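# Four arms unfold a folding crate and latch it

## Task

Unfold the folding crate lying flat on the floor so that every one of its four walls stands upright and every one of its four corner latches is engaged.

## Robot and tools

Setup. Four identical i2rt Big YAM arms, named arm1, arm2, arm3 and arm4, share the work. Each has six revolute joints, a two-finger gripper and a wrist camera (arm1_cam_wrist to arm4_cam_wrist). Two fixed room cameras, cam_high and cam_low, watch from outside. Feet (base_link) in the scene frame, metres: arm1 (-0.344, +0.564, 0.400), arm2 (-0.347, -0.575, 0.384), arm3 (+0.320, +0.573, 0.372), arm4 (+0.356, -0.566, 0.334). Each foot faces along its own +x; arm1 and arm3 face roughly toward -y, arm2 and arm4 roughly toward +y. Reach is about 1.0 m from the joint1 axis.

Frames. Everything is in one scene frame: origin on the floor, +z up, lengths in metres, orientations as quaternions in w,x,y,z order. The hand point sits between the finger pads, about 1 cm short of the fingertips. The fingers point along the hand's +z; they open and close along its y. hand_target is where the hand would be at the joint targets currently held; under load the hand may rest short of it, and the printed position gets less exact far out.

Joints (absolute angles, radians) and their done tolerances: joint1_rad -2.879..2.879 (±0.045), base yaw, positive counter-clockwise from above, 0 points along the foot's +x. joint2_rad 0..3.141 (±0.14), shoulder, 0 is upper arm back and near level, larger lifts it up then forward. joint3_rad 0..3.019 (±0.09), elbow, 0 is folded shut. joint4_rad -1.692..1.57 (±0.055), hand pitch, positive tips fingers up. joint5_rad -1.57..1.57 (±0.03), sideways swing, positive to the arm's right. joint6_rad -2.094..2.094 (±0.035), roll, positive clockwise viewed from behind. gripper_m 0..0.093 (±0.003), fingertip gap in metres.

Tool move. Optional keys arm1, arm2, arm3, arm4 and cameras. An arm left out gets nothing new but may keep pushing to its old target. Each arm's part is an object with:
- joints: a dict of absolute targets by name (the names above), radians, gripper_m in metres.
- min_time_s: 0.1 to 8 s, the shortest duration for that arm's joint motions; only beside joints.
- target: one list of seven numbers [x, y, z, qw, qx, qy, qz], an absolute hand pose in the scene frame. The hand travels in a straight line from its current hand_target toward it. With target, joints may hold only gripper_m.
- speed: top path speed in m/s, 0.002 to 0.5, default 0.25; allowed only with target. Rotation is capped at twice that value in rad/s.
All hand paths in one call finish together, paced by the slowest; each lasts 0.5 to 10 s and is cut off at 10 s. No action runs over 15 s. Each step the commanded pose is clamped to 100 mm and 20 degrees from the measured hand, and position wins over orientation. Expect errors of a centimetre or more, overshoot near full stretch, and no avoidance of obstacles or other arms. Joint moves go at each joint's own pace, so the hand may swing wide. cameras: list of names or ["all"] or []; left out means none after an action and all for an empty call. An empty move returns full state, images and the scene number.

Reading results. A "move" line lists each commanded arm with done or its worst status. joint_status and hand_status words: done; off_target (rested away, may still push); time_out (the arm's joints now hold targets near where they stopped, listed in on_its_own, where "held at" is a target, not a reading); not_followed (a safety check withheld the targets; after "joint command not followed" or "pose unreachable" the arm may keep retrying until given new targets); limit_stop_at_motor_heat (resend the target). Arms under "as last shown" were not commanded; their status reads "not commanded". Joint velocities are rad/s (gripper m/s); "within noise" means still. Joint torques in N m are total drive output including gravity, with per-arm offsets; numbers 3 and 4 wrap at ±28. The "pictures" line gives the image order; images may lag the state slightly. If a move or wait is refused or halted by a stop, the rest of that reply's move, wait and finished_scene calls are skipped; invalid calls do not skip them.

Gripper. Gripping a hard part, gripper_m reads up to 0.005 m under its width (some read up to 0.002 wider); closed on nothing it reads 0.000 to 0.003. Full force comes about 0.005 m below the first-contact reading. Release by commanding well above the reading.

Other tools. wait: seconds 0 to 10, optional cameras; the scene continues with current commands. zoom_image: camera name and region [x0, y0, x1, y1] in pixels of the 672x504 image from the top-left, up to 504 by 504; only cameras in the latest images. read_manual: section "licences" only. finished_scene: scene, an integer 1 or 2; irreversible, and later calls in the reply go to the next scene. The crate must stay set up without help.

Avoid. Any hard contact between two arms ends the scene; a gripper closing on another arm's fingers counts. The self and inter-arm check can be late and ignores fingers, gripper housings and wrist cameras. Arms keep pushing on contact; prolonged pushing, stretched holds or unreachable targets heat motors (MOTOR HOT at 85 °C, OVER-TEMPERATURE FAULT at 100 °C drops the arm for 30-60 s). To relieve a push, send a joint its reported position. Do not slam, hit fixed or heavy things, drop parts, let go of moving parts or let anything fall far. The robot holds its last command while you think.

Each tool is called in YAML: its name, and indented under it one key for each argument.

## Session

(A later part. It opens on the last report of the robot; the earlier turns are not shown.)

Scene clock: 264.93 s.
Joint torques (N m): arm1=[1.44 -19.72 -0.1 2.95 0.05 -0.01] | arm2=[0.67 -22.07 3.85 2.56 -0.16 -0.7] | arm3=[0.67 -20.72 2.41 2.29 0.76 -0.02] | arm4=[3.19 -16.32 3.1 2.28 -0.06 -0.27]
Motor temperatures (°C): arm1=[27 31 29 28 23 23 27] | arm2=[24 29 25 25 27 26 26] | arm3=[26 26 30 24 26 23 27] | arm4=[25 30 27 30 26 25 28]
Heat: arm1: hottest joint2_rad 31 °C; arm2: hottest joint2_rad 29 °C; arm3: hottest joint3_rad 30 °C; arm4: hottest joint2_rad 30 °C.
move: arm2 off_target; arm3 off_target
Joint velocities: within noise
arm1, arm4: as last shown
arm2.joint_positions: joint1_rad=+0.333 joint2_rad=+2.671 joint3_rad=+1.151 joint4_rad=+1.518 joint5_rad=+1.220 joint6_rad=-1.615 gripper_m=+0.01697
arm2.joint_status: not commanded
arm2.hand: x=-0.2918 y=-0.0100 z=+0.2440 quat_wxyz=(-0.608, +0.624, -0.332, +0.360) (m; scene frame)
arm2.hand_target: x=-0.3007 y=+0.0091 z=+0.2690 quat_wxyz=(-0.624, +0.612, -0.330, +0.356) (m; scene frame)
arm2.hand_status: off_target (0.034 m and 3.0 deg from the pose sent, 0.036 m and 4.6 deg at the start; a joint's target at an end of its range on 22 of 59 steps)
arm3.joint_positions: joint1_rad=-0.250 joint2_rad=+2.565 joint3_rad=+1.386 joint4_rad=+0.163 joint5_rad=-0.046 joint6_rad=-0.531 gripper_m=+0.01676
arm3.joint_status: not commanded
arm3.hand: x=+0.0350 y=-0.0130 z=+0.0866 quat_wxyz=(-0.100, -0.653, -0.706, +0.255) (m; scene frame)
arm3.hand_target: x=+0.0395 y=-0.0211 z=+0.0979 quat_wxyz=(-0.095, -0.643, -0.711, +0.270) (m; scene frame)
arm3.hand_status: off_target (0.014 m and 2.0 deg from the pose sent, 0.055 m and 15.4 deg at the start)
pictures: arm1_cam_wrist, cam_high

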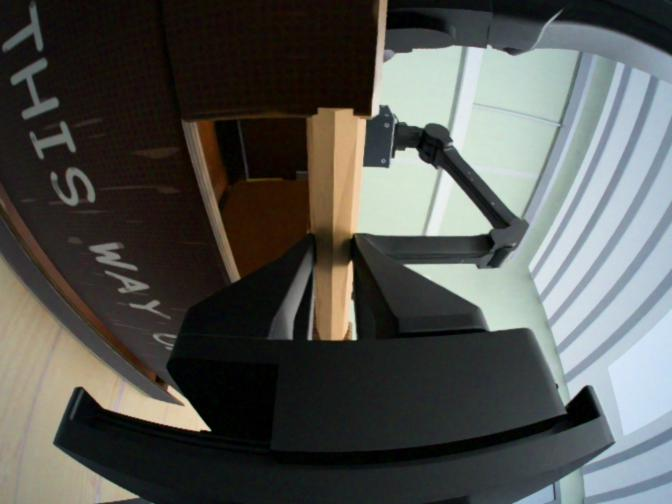

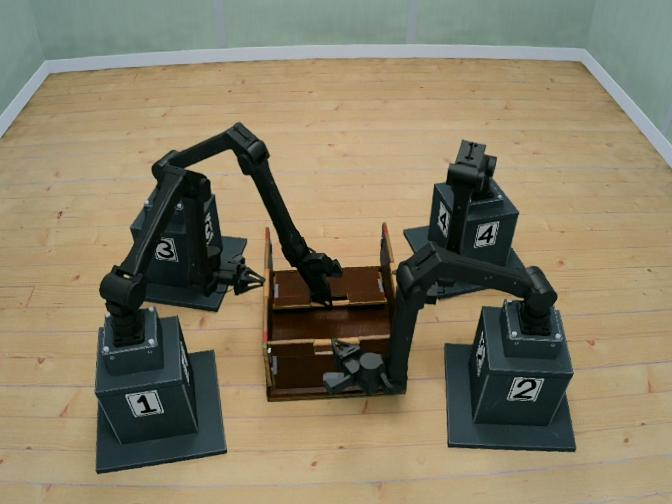

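move:
  arm2: {"target": [-0.314, 0.010, 0.266, -0.6195, 0.6195, -0.3414, 0.3414], "speed": 0.05}
  arm3: {"target": [0.057, -0.020, 0.150, 0.0044, 0.6035, 0.7148, -0.3536], "speed": 0.1}
  cameras: ["cam_high", "arm2_cam_wrist"]

zoom_image:
  camera: "cam_high"
  region: [250, 300, 330, 410]

Scene clock: 272.33 s.
Joint torques (N m): arm1=[1.67 -19.08 -0.1 2.92 0.02 0.02] | arm2=[1.2 -23.06 3.04 0.64 -0.48 0] | arm3=[0.32 -19.9 2.54 2.7 1.01 -0.1] | arm4=[3.19 -16.26 3.1 2.26 -0.06 -0.27]
Motor temperatures (°C): arm1=[27 31 28 28 23 23 27] | arm2=[24 28 25 25 27 26 26] | arm3=[26 26 30 24 26 23 28] | arm4=[24 30 27 30 26 25 28]
Heat: arm1: hottest joint2_rad 31 °C; arm2: hottest joint2_rad 28 °C; arm3: hottest joint3_rad 30 °C; arm4: hottest joint2_rad 30 °C.
move: arm2 off_target; arm3 off_target
Joint velocities: within noise
arm1, arm4: as last shown
arm2.joint_positions: joint1_rad=+0.345 joint2_rad=+2.659 joint3_rad=+1.153 joint4_rad=+1.466 joint5_rad=+1.249 joint6_rad=-1.564 gripper_m=+0.01697
arm2.joint_status: not commanded
arm2.hand: x=-0.2969 y=-0.0101 z=+0.2438 quat_wxyz=(-0.604, +0.623, -0.344, +0.359) (m; scene frame)
arm2.hand_target: x=-0.3101 y=+0.0092 z=+0.2663 quat_wxyz=(-0.619, +0.618, -0.343, +0.344) (m; scene frame)
arm2.hand_status: off_target (0.034 m and 2.7 deg from the pose sent, 0.037 m and 2.8 deg at the start)
arm3.joint_positions: joint1_rad=-0.162 joint2_rad=+2.460 joint3_rad=+1.246 joint4_rad=+0.304 joint5_rad=+0.195 joint6_rad=-0.580 gripper_m=+0.01676
arm3.joint_status: not commanded
arm3.hand: x=+0.0521 y=-0.0112 z=+0.1362 quat_wxyz=(-0.011, -0.620, -0.709, +0.335) (m; scene frame)
arm3.hand_target: x=+0.0560 y=-0.0198 z=+0.1490 quat_wxyz=(-0.005, -0.607, -0.712, +0.352) (m; scene frame)
arm3.hand_status: off_target (0.017 m and 3.0 deg from the pose sent, 0.068 m and 16.7 deg at the start)
pictures: arm2_cam_wrist, cam_high

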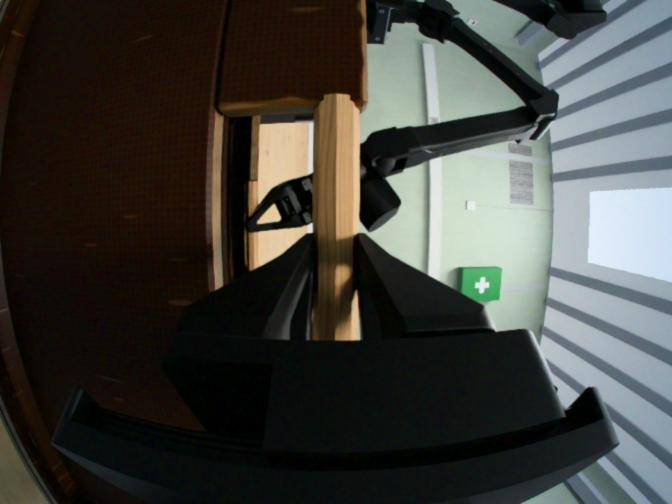

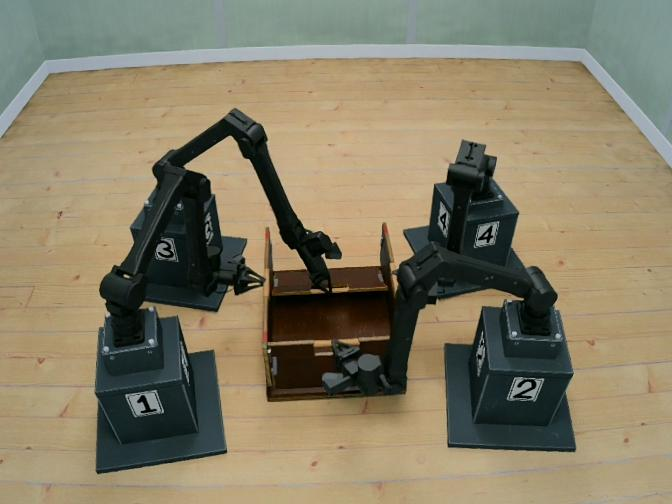

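Scaled by 4.582 from the camera's 672x504 image, which has a finer 960x720 frame.

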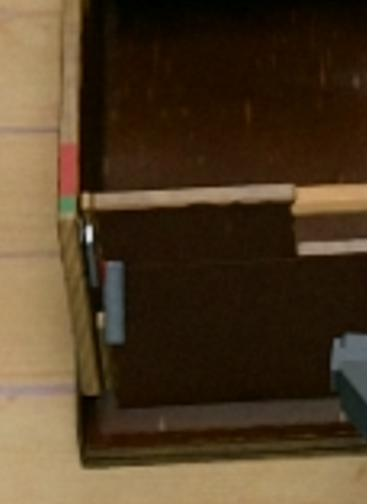

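move:
  arm2: {"target": [-0.326, 0.010, 0.266, -0.6195, 0.6195, -0.3414, 0.3414], "speed": 0.05}
  arm3: {"target": [0.088, -0.020, 0.197, -0.0869, 0.5522, 0.7080, -0.4317], "speed": 0.1}
  cameras: ["cam_high", "arm2_cam_wrist"]

zoom_image:
  camera: "cam_high"
  region: [250, 300, 330, 410]

Scene clock: 276.37 s.
Joint torques (N m): arm1=[1.2 -19.31 -0.05 2.99 0.04 0.01] | arm2=[3.02 -22.95 3.43 0.79 -0.14 -0.04] | arm3=[1.08 -19.19 2.76 2.93 0.94 -0.35] | arm4=[3.19 -16.32 3.1 2.28 -0.05 -0.26]
Motor temperatures (°C): arm1=[27 31 28 28 23 23 27] | arm2=[24 29 25 25 27 26 26] | arm3=[26 27 30 24 26 23 28] | arm4=[24 30 27 30 26 25 28]
Heat: arm1: hottest joint2_rad 31 °C; arm2: hottest joint2_rad 29 °C; arm3: hottest joint3_rad 30 °C; arm4: hottest joint2_rad 30 °C.
move: arm2 off_target; arm3 off_target
Joint velocities: within noise
arm1, arm4: as last shown
arm1.joint_positions: joint1_rad=+0.918 joint2_rad=+2.666 joint3_rad=+0.933 joint4_rad=+1.546 joint5_rad=+1.284 joint6_rad=-1.406 gripper_m=+0.01534
arm2.joint_positions: joint1_rad=+0.354 joint2_rad=+2.657 joint3_rad=+1.154 joint4_rad=+1.455 joint5_rad=+1.265 joint6_rad=-1.561 gripper_m=+0.01697
arm2.joint_status: not commanded
arm2.hand: x=-0.3010 y=-0.0110 z=+0.2436 quat_wxyz=(-0.602, +0.623, -0.345, +0.362) (m; scene frame)
arm2.hand_target: x=-0.3254 y=+0.0087 z=+0.2657 quat_wxyz=(-0.619, +0.619, -0.341, +0.342) (m; scene frame)
arm2.hand_status: off_target (0.040 m and 3.2 deg from the pose sent, 0.042 m and 2.7 deg at the start)
arm3.joint_positions: joint1_rad=-0.050 joint2_rad=+2.394 joint3_rad=+1.141 joint4_rad=+0.453 joint5_rad=+0.456 joint6_rad=-0.659 gripper_m=+0.01676
arm3.joint_status: not commanded
arm3.hand: x=+0.0821 y=-0.0096 z=+0.1808 quat_wxyz=(+0.081, -0.573, -0.704, +0.413) (m; scene frame)
arm3.hand_target: x=+0.0877 y=-0.0206 z=+0.1964 quat_wxyz=(+0.087, -0.551, -0.709, +0.431) (m; scene frame)
arm3.hand_status: off_target (0.020 m and 3.3 deg from the pose sent, 0.071 m and 17.6 deg at the start)
pictures: arm2_cam_wrist, cam_high

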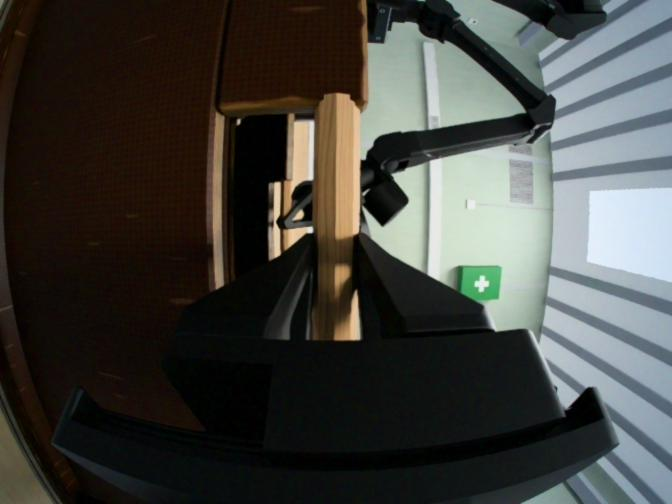

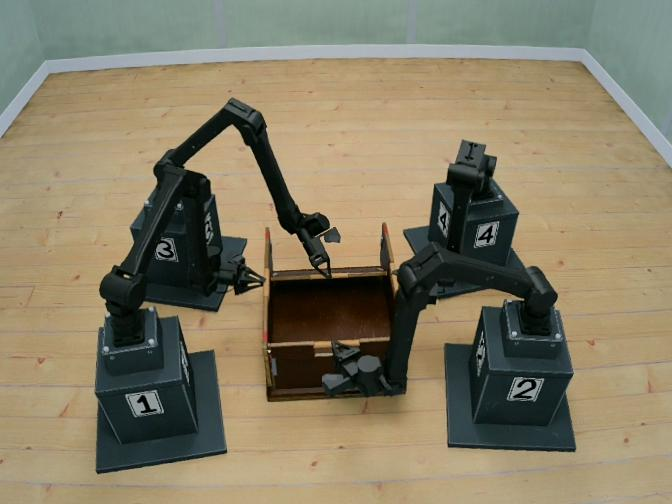

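Scaled by 4.582 from the camera's 672x504 image, which has a finer 960x720 frame.

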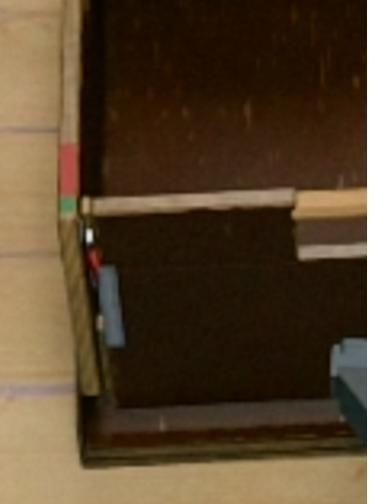

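move:
  arm3: {"target": [0.129, -0.020, 0.236, -0.1768, 0.4915, 0.6893, -0.5023], "speed": 0.1}

move:
  arm3: {"target": [0.182, -0.020, 0.260, -0.2636, 0.4223, 0.6587, -0.5644], "speed": 0.1}
  cameras: ["cam_high", "cam_low", "arm3_cam_wrist"]

zoom_image:
  camera: "cam_low"
  region: [220, 190, 480, 380]

zoom_image:
  camera: "cam_high"
  region: [240, 210, 440, 410]

Scene clock: 280.37 s.
Joint torques (N m): arm1=[1.85 -19.37 -0.2 2.89 0.04 0.05] | arm2=[3.02 -22.89 3.41 0.77 -0.15 -0.04] | arm3=[0.67 -19.02 2.93 3.15 0.74 -0.58] | arm4=[3.19 -16.32 3.11 2.28 -0.05 -0.26]
Motor temperatures (°C): arm1=[27 31 28 27 23 23 27] | arm2=[24 29 25 25 27 26 26] | arm3=[26 27 29 24 26 23 28] | arm4=[24 30 27 30 26 25 29]
Heat: arm1: hottest joint2_rad 31 °C; arm2: hottest joint2_rad 29 °C; arm3: hottest joint3_rad 29 °C; arm4: hottest joint2_rad 30 °C.
move: arm3 off_target
Joint velocities: within noise
arm1, arm2, arm4: as last shown
arm3.joint_positions: joint1_rad=+0.075 joint2_rad=+2.378 joint3_rad=+1.075 joint4_rad=+0.631 joint5_rad=+0.726 joint6_rad=-0.778 gripper_m=+0.01676
arm3.joint_status: not commanded
arm3.hand: x=+0.1217 y=-0.0073 z=+0.2183 quat_wxyz=(+0.172, -0.517, -0.683, +0.486) (m; scene frame)
arm3.hand_target: x=+0.1275 y=-0.0206 z=+0.2365 quat_wxyz=(+0.178, -0.493, -0.688, +0.502) (m; scene frame)
arm3.hand_status: off_target (0.023 m and 3.6 deg from the pose sent, 0.073 m and 17.7 deg at the start)
pictures: none

Scene clock: 282.57 s.
Joint torques (N m): arm1=[1.32 -19.31 -0.23 2.92 -0.02 0.05] | arm2=[3.02 -22.95 3.41 0.79 -0.15 -0.04] | arm3=[0.09 -17.44 3.54 3.71 0.13 -0.76] | arm4=[3.19 -16.26 3.11 2.26 -0.06 -0.27]
Motor temperatures (°C): arm1=[27 31 28 27 23 23 27] | arm2=[24 28 25 25 27 26 26] | arm3=[26 27 29 24 26 23 28] | arm4=[24 30 27 30 26 25 29]
Heat: arm1: hottest joint2_rad 31 °C; arm2: hottest joint2_rad 28 °C; arm3: hottest joint3_rad 29 °C; arm4: hottest joint2_rad 30 °C.
move: arm3 off_target
Joint velocities: within noise
arm1, arm2, arm4: as last shown
arm3.joint_positions: joint1_rad=+0.221 joint2_rad=+2.423 joint3_rad=+1.053 joint4_rad=+0.888 joint5_rad=+0.996 joint6_rad=-0.999 gripper_m=+0.01676
arm3.joint_status: not commanded
arm3.hand: x=+0.1774 y=-0.0047 z=+0.2473 quat_wxyz=(+0.261, -0.448, -0.653, +0.552) (m; scene frame)
arm3.hand_target: x=+0.1852 y=-0.0206 z=+0.2607 quat_wxyz=(+0.265, -0.422, -0.659, +0.563) (m; scene frame)
arm3.hand_status: off_target (0.020 m and 3.4 deg from the pose sent, 0.074 m and 17.8 deg at the start)
pictures: arm3_cam_wrist, cam_high, cam_low

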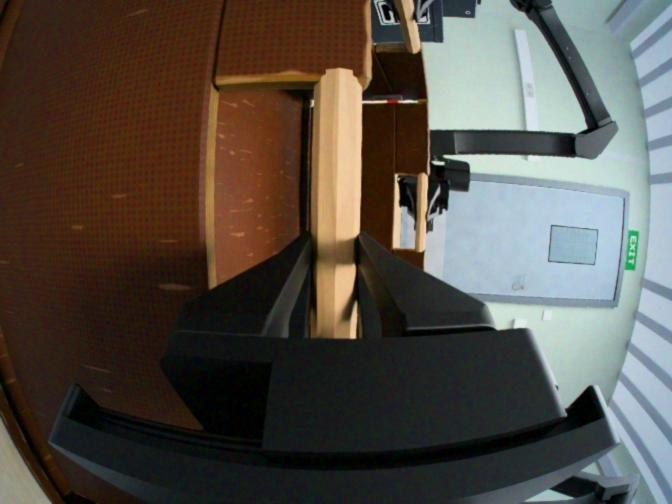

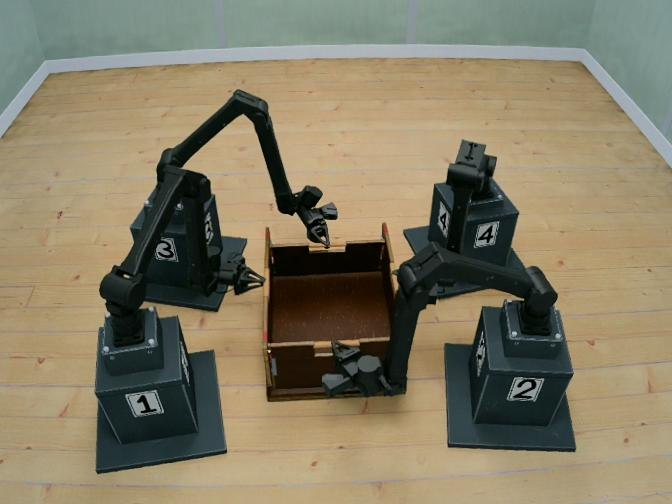

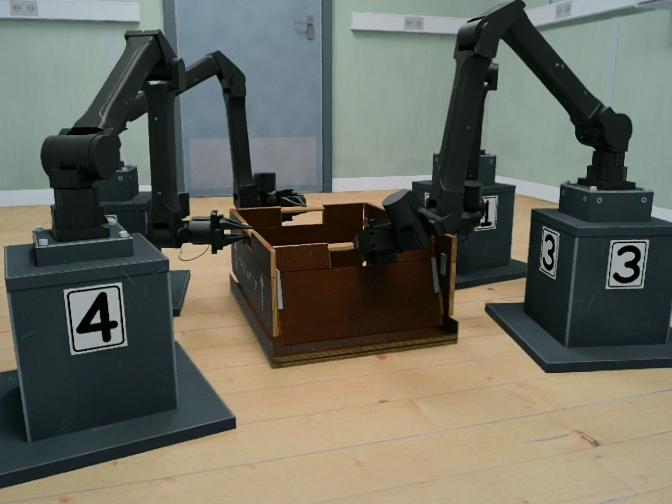

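Scaled by 1.938 from the camera's 672x504 image, which has a finer 960x720 frame.

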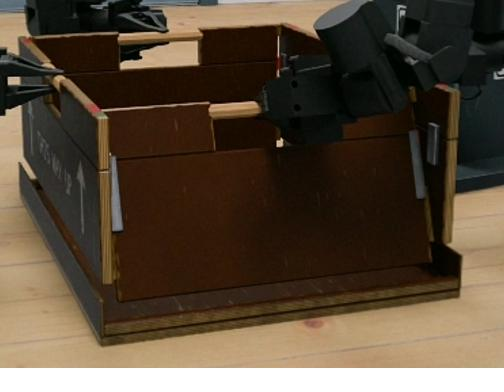

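Scaled by 2.520 from the camera's 672x504 image, which has a finer 960x720 frame.

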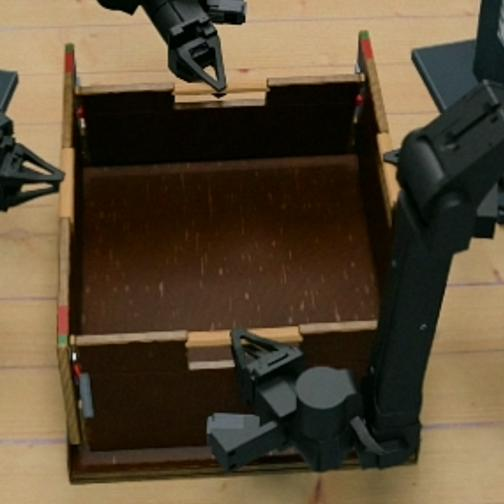

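move:
  arm3: {"target": [0.216, -0.020, 0.268, -0.3081, 0.3824, 0.6378, -0.5936], "speed": 0.08}

move:
  arm3: {"target": [0.245, -0.020, 0.271, -0.3459, 0.3459, 0.6168, -0.6168], "speed": 0.06}
  cameras: ["cam_high", "cam_low", "arm3_cam_wrist"]

zoom_image:
  camera: "cam_low"
  region: [220, 190, 480, 380]

zoom_image:
  camera: "cam_high"
  region: [240, 210, 440, 410]

Scene clock: 287.07 s.
Joint torques (N m): arm1=[1.49 -19.08 -0.01 3.08 0.02 0.01] | arm2=[3.08 -22.95 3.43 0.77 -0.15 -0.03] | arm3=[0.38 -16.79 4.38 3.44 0.31 -0.82] | arm4=[3.19 -16.32 3.11 2.28 -0.06 -0.27]
Motor temperatures (°C): arm1=[27 31 28 27 23 23 27] | arm2=[24 28 25 25 27 26 26] | arm3=[26 27 29 24 26 24 28] | arm4=[24 30 27 30 26 25 29]
Heat: arm1: hottest joint2_rad 31 °C; arm2: hottest joint2_rad 28 °C; arm3: hottest joint3_rad 29 °C; arm4: hottest joint2_rad 30 °C.
move: arm3 off_target
Joint velocities: within noise
arm1, arm2, arm4: as last shown
arm3.joint_positions: joint1_rad=+0.285 joint2_rad=+2.480 joint3_rad=+1.058 joint4_rad=+1.106 joint5_rad=+1.089 joint6_rad=-1.189 gripper_m=+0.01676
arm3.joint_status: not commanded
arm3.hand: x=+0.2059 y=-0.0020 z=+0.2549 quat_wxyz=(+0.295, -0.409, -0.637, +0.583) (m; scene frame)
arm3.hand_target: x=+0.2141 y=-0.0202 z=+0.2683 quat_wxyz=(+0.305, -0.386, -0.639, +0.591) (m; scene frame)
arm3.hand_status: off_target (0.024 m and 3.6 deg from the pose sent, 0.046 m and 10.6 deg at the start)
pictures: none

Scene clock: 289.27 s.
Joint torques (N m): arm1=[1.32 -19.55 -0.08 2.96 -0.01 0.01] | arm2=[2.96 -22.95 3.41 0.79 -0.14 -0.03] | arm3=[0.67 -17.55 4.18 3.21 -0.1 -0.88] | arm4=[3.19 -16.26 3.11 2.28 -0.06 -0.27]
Motor temperatures (°C): arm1=[27 31 28 27 23 23 27] | arm2=[24 28 25 25 27 26 26] | arm3=[26 27 29 24 26 24 28] | arm4=[24 30 27 30 26 25 29]
Heat: arm1: hottest joint2_rad 31 °C; arm2: hottest joint2_rad 28 °C; arm3: hottest joint3_rad 29 °C; arm4: hottest joint2_rad 30 °C.
move: arm3 off_target
Joint velocities: within noise
arm1.joint_positions: joint1_rad=+0.918 joint2_rad=+2.666 joint3_rad=+0.933 joint4_rad=+1.546 joint5_rad=+1.284 joint6_rad=-1.406 gripper_m=+0.01534
arm1.joint_status: not commanded
arm1.hand: x=-0.0201 y=+0.2115 z=+0.2434 quat_wxyz=(+0.071, -0.060, -0.721, +0.687) (m; scene frame)
arm1.hand_target: x=-0.0080 y=+0.2157 z=+0.2499 quat_wxyz=(+0.056, -0.057, -0.718, +0.692) (m; scene frame)
arm1.hand_status: not commanded
arm2: as last shown
arm3.joint_positions: joint1_rad=+0.344 joint2_rad=+2.567 joint3_rad=+1.107 joint4_rad=+1.372 joint5_rad=+1.184 joint6_rad=-1.452 gripper_m=+0.01676
arm3.joint_status: not commanded
arm3.hand: x=+0.2317 y=-0.0006 z=+0.2583 quat_wxyz=(+0.339, -0.375, -0.614, +0.606) (m; scene frame)
arm3.hand_target: x=+0.2418 y=-0.0184 z=+0.2717 quat_wxyz=(+0.348, -0.352, -0.617, +0.612) (m; scene frame)
arm3.hand_status: off_target (0.027 m and 3.7 deg from the pose sent, 0.046 m and 10.3 deg at the start)
arm4.joint_positions: joint1_rad=+0.929 joint2_rad=+2.506 joint3_rad=+0.908 joint4_rad=+1.535 joint5_rad=+1.301 joint6_rad=-1.504 gripper_m=+0.01672
arm4.joint_status: not commanded
arm4.hand: x=-0.0057 y=-0.2130 z=+0.2457 quat_wxyz=(-0.699, +0.710, -0.061, +0.056) (m; scene frame)
arm4.hand_target: x=-0.0193 y=-0.2167 z=+0.2493 quat_wxyz=(-0.703, +0.707, -0.053, +0.051) (m; scene frame)
arm4.hand_status: not commanded
pictures: arm3_cam_wrist, cam_high, cam_low

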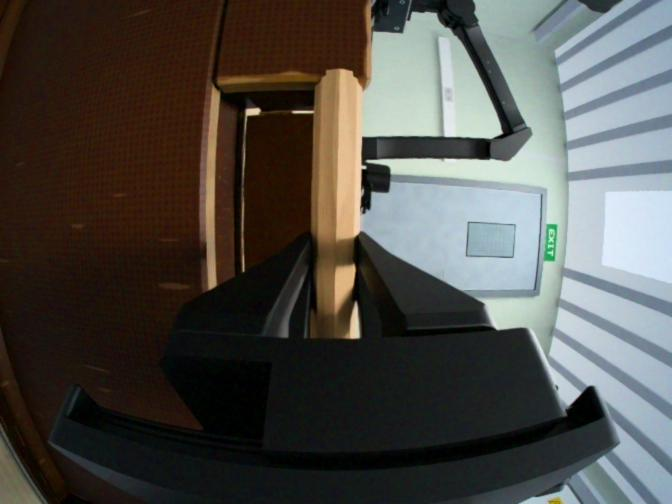

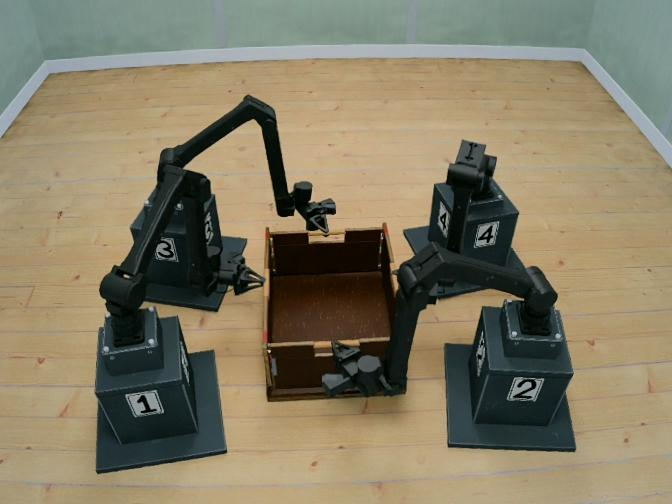

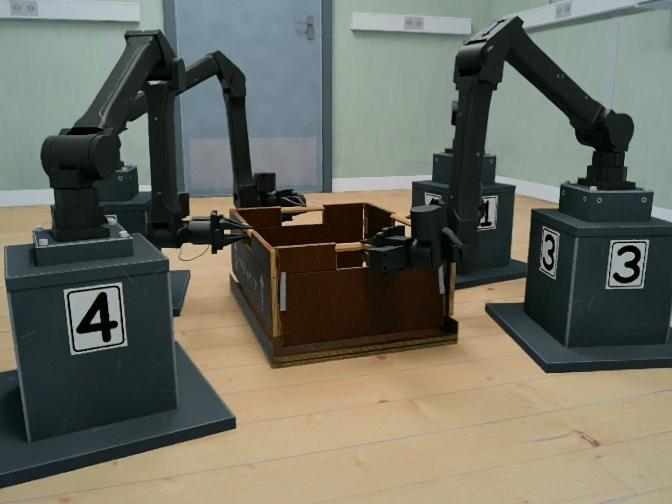

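Scaled by 1.938 from the camera's 672x504 image, which has a finer 960x720 frame.

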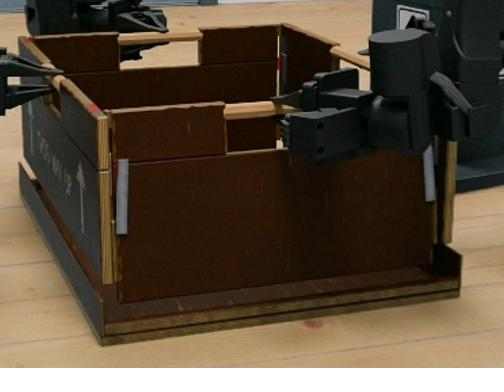

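Scaled by 2.520 from the camera's 672x504 image, which has a finer 960x720 frame.

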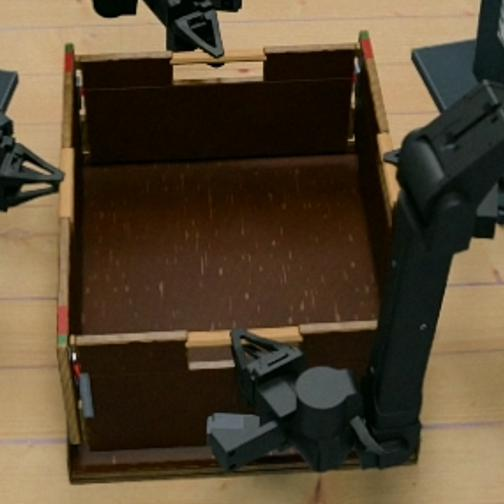

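move:
  arm3: {"target": [0.260, -0.020, 0.270, -0.3459, 0.3459, 0.6168, -0.6168], "speed": 0.05}

move:
  arm3: {"target": [0.272, -0.020, 0.268, -0.3459, 0.3459, 0.6168, -0.6168], "speed": 0.05}
  cameras: ["all"]

zoom_image:
  camera: "cam_low"
  region: [220, 190, 480, 380]

zoom_image:
  camera: "cam_high"
  region: [250, 210, 350, 310]

zoom_image:
  camera: "cam_high"
  region: [330, 210, 430, 310]

Scene clock: 292.03 s.
Joint torques (N m): arm1=[1.49 -19.25 -0.18 2.96 -0.03 0.01] | arm2=[3.02 -22.89 3.41 0.79 -0.14 -0.03] | arm3=[2.02 -17.38 4.29 3.08 -0.11 -0.78] | arm4=[3.19 -16.32 3.11 2.28 -0.06 -0.27]
Motor temperatures (°C): arm1=[27 31 28 27 23 23 27] | arm2=[24 28 25 25 27 26 26] | arm3=[26 27 29 24 26 24 28] | arm4=[24 30 27 30 26 25 29]
Heat: arm1: hottest joint2_rad 31 °C; arm2: hottest joint2_rad 28 °C; arm3: hottest joint3_rad 29 °C; arm4: hottest joint2_rad 30 °C.
move: arm3 off_target
Joint velocities: within noise
arm1, arm2, arm4: as last shown
arm3.joint_positions: joint1_rad=+0.359 joint2_rad=+2.570 joint3_rad=+1.113 joint4_rad=+1.376 joint5_rad=+1.206 joint6_rad=-1.459 gripper_m=+0.01676
arm3.joint_status: not commanded
arm3.hand: x=+0.2389 y=-0.0003 z=+0.2587 quat_wxyz=(+0.342, -0.376, -0.612, +0.606) (m; scene frame)
arm3.hand_target: x=+0.2599 y=-0.0190 z=+0.2704 quat_wxyz=(+0.343, -0.349, -0.618, +0.615) (m; scene frame)
arm3.hand_status: off_target (0.031 m and 3.7 deg from the pose sent, 0.036 m and 3.7 deg at the start)
pictures: none

Scene clock: 293.00 s.
Joint torques (N m): arm1=[1.14 -19.49 -0.2 2.96 -0.01 0.01] | arm2=[3.02 -22.89 3.41 0.76 -0.14 -0.04] | arm3=[2.73 -16.73 4.45 2.85 -0.11 -0.68] | arm4=[3.19 -16.26 3.1 2.28 -0.06 -0.27]
Motor temperatures (°C): arm1=[27 31 28 27 23 23 27] | arm2=[24 28 25 25 27 26 26] | arm3=[26 27 29 24 26 24 28] | arm4=[24 30 27 30 26 25 29]
Heat: arm1: hottest joint2_rad 31 °C; arm2: hottest joint2_rad 28 °C; arm3: hottest joint3_rad 29 °C; arm4: hottest joint2_rad 30 °C.
move: arm3 off_target
Joint velocities: within noise
arm1, arm2, arm4: as last shown
arm3.joint_positions: joint1_rad=+0.373 joint2_rad=+2.575 joint3_rad=+1.121 joint4_rad=+1.379 joint5_rad=+1.229 joint6_rad=-1.472 gripper_m=+0.01676
arm3.joint_status: not commanded
arm3.hand: x=+0.2452 y=+0.0002 z=+0.2584 quat_wxyz=(+0.347, -0.375, -0.611, +0.605) (m; scene frame)
arm3.hand_target: x=+0.2719 y=-0.0185 z=+0.2679 quat_wxyz=(+0.345, -0.347, -0.619, +0.614) (m; scene frame)
arm3.hand_status: off_target (0.035 m and 3.7 deg from the pose sent, 0.040 m and 3.7 deg at the start)
pictures: arm1_cam_wrist, arm2_cam_wrist, arm3_cam_wrist, arm4_cam_wrist, cam_high, cam_low

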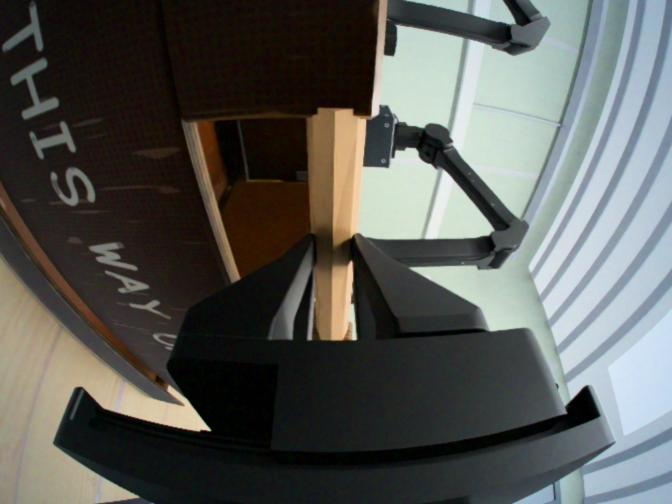

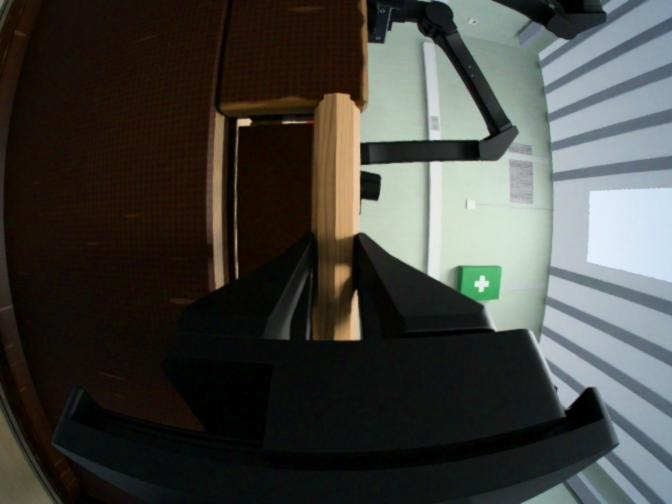

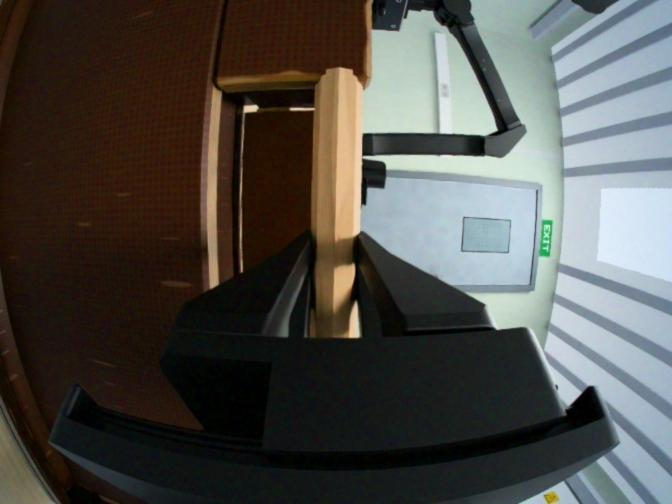

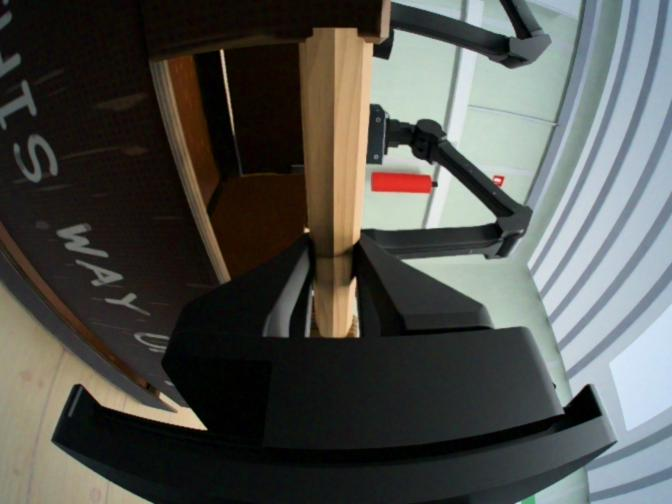

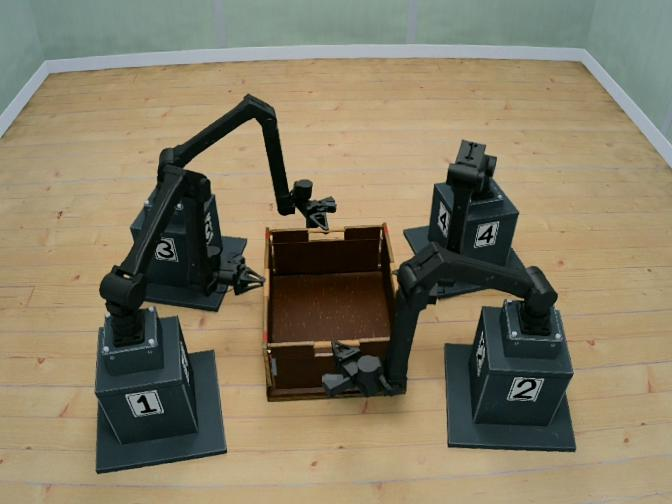

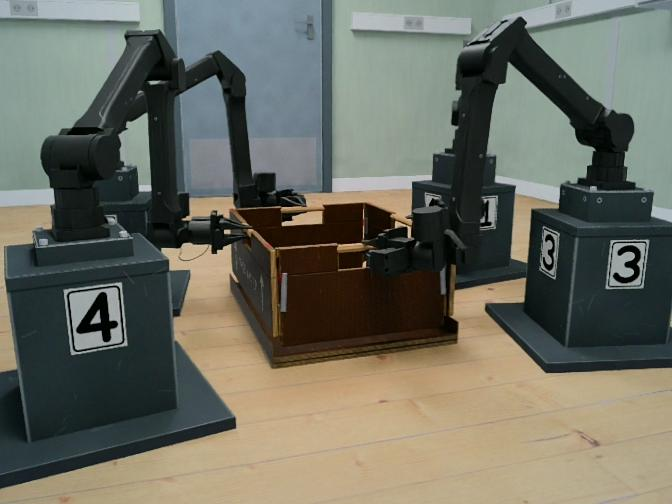

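Scaled by 1.938 from the camera's 672x504 image, which has a finer 960x720 frame.

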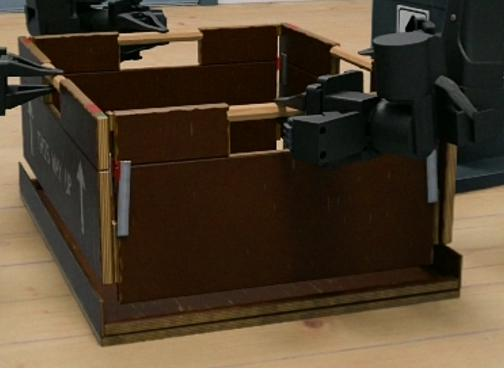

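Scaled by 5.040 from the camera's 672x504 image, which has a finer 960x720 frame.

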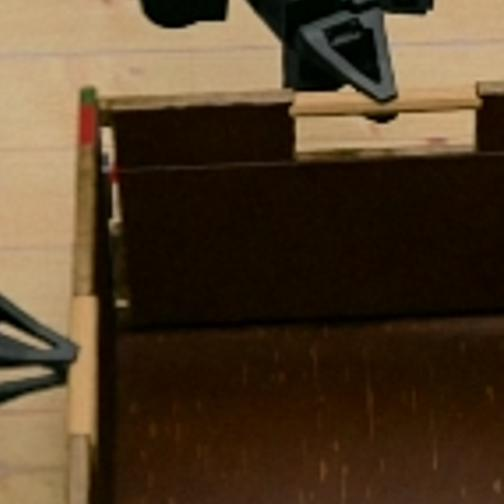

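Scaled by 5.040 from the camera's 672x504 image, which has a finer 960x720 frame.

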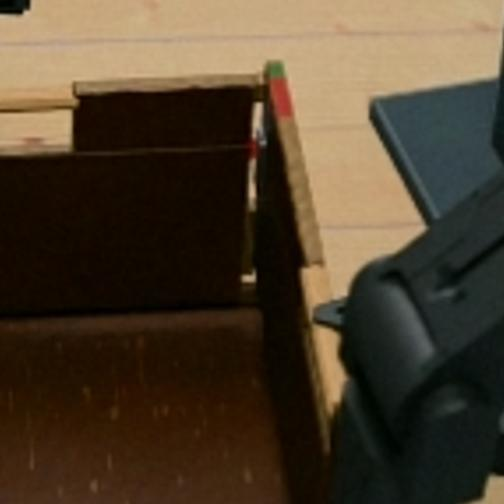

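move:
  arm3: {"target": [0.285, -0.020, 0.266, -0.3459, 0.3459, 0.6168, -0.6168], "speed": 0.05}
  cameras: ["cam_high", "cam_low"]

zoom_image:
  camera: "cam_low"
  region: [260, 220, 320, 320]

zoom_image:
  camera: "cam_high"
  region: [250, 210, 310, 270]

zoom_image:
  camera: "cam_high"
  region: [360, 210, 420, 270]

zoom_image:
  camera: "cam_high"
  region: [255, 320, 315, 390]

Scene clock: 300.23 s.
Joint torques (N m): arm1=[1.26 -19.02 -0.06 2.91 0.04 0.02] | arm2=[2.96 -22.95 3.41 0.79 -0.14 -0.03] | arm3=[3.19 -16.79 4.44 2.43 -0.14 -0.61] | arm4=[3.19 -16.32 3.11 2.28 -0.06 -0.26]
Motor temperatures (°C): arm1=[27 31 28 27 23 23 27] | arm2=[24 28 25 25 27 26 26] | arm3=[26 27 29 24 26 24 28] | arm4=[24 30 27 30 26 25 29]
Heat: arm1: hottest joint2_rad 31 °C; arm2: hottest joint2_rad 28 °C; arm3: hottest joint3_rad 29 °C; arm4: hottest joint2_rad 30 °C.
move: arm3 off_target
Joint velocities: within noise
arm1.joint_positions: joint1_rad=+0.918 joint2_rad=+2.666 joint3_rad=+0.933 joint4_rad=+1.546 joint5_rad=+1.284 joint6_rad=-1.408 gripper_m=+0.01533
arm1.joint_status: not commanded
arm1.hand: x=-0.0201 y=+0.2115 z=+0.2434 quat_wxyz=(+0.072, -0.060, -0.721, +0.687) (m; scene frame)
arm1.hand_target: x=-0.0080 y=+0.2157 z=+0.2499 quat_wxyz=(+0.057, -0.056, -0.718, +0.692) (m; scene frame)
arm1.hand_status: not commanded
arm2, arm4: as last shown
arm2.hand_target: x=-0.3254 y=+0.0086 z=+0.2657 quat_wxyz=(-0.619, +0.619, -0.341, +0.342) (m; scene frame)
arm3.joint_positions: joint1_rad=+0.388 joint2_rad=+2.579 joint3_rad=+1.130 joint4_rad=+1.384 joint5_rad=+1.253 joint6_rad=-1.482 gripper_m=+0.01676
arm3.joint_status: not commanded
arm3.hand: x=+0.2523 y=+0.0004 z=+0.2584 quat_wxyz=(+0.352, -0.377, -0.608, +0.604) (m; scene frame)
arm3.hand_target: x=+0.2844 y=-0.0185 z=+0.2667 quat_wxyz=(+0.344, -0.348, -0.618, +0.615) (m; scene frame)
arm3.hand_status: off_target (0.039 m and 4.0 deg from the pose sent, 0.045 m and 3.7 deg at the start)
pictures: cam_high, cam_low

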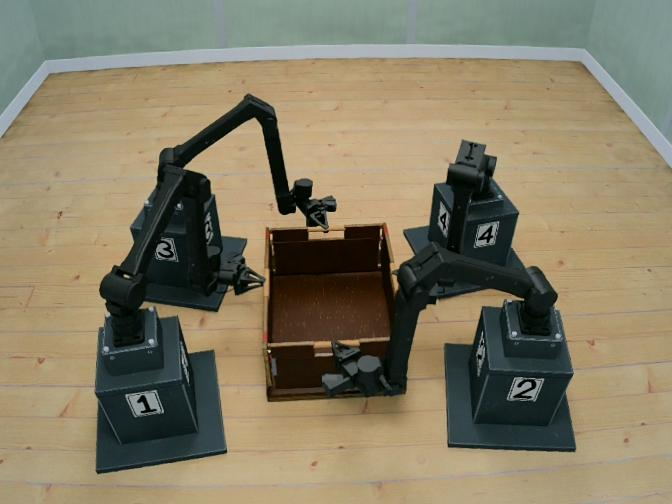

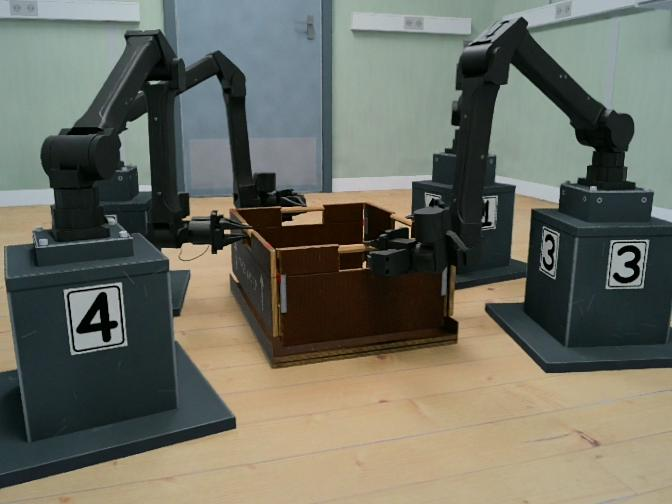

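Scaled by 5.040 from the camera's 672x504 image, which has a finer 960x720 frame.

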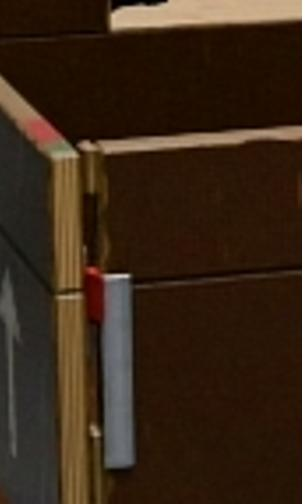

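Scaled by 8.400 from the camera's 672x504 image, which has a finer 960x720 frame.

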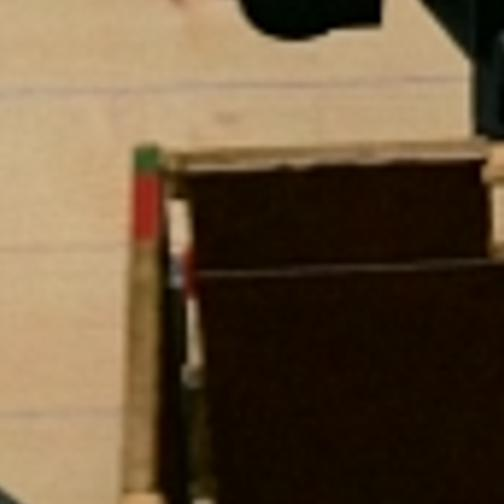

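Scaled by 8.400 from the camera's 672x504 image, which has a finer 960x720 frame.

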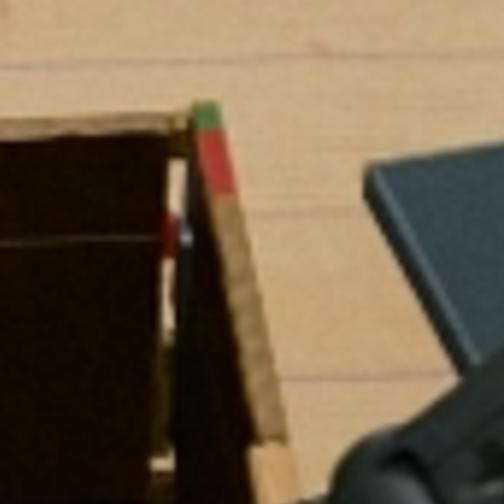

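Scaled by 7.200 from the camera's 672x504 image, which has a finer 960x720 frame.

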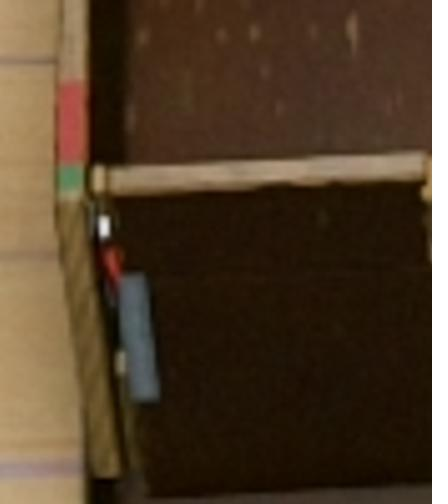

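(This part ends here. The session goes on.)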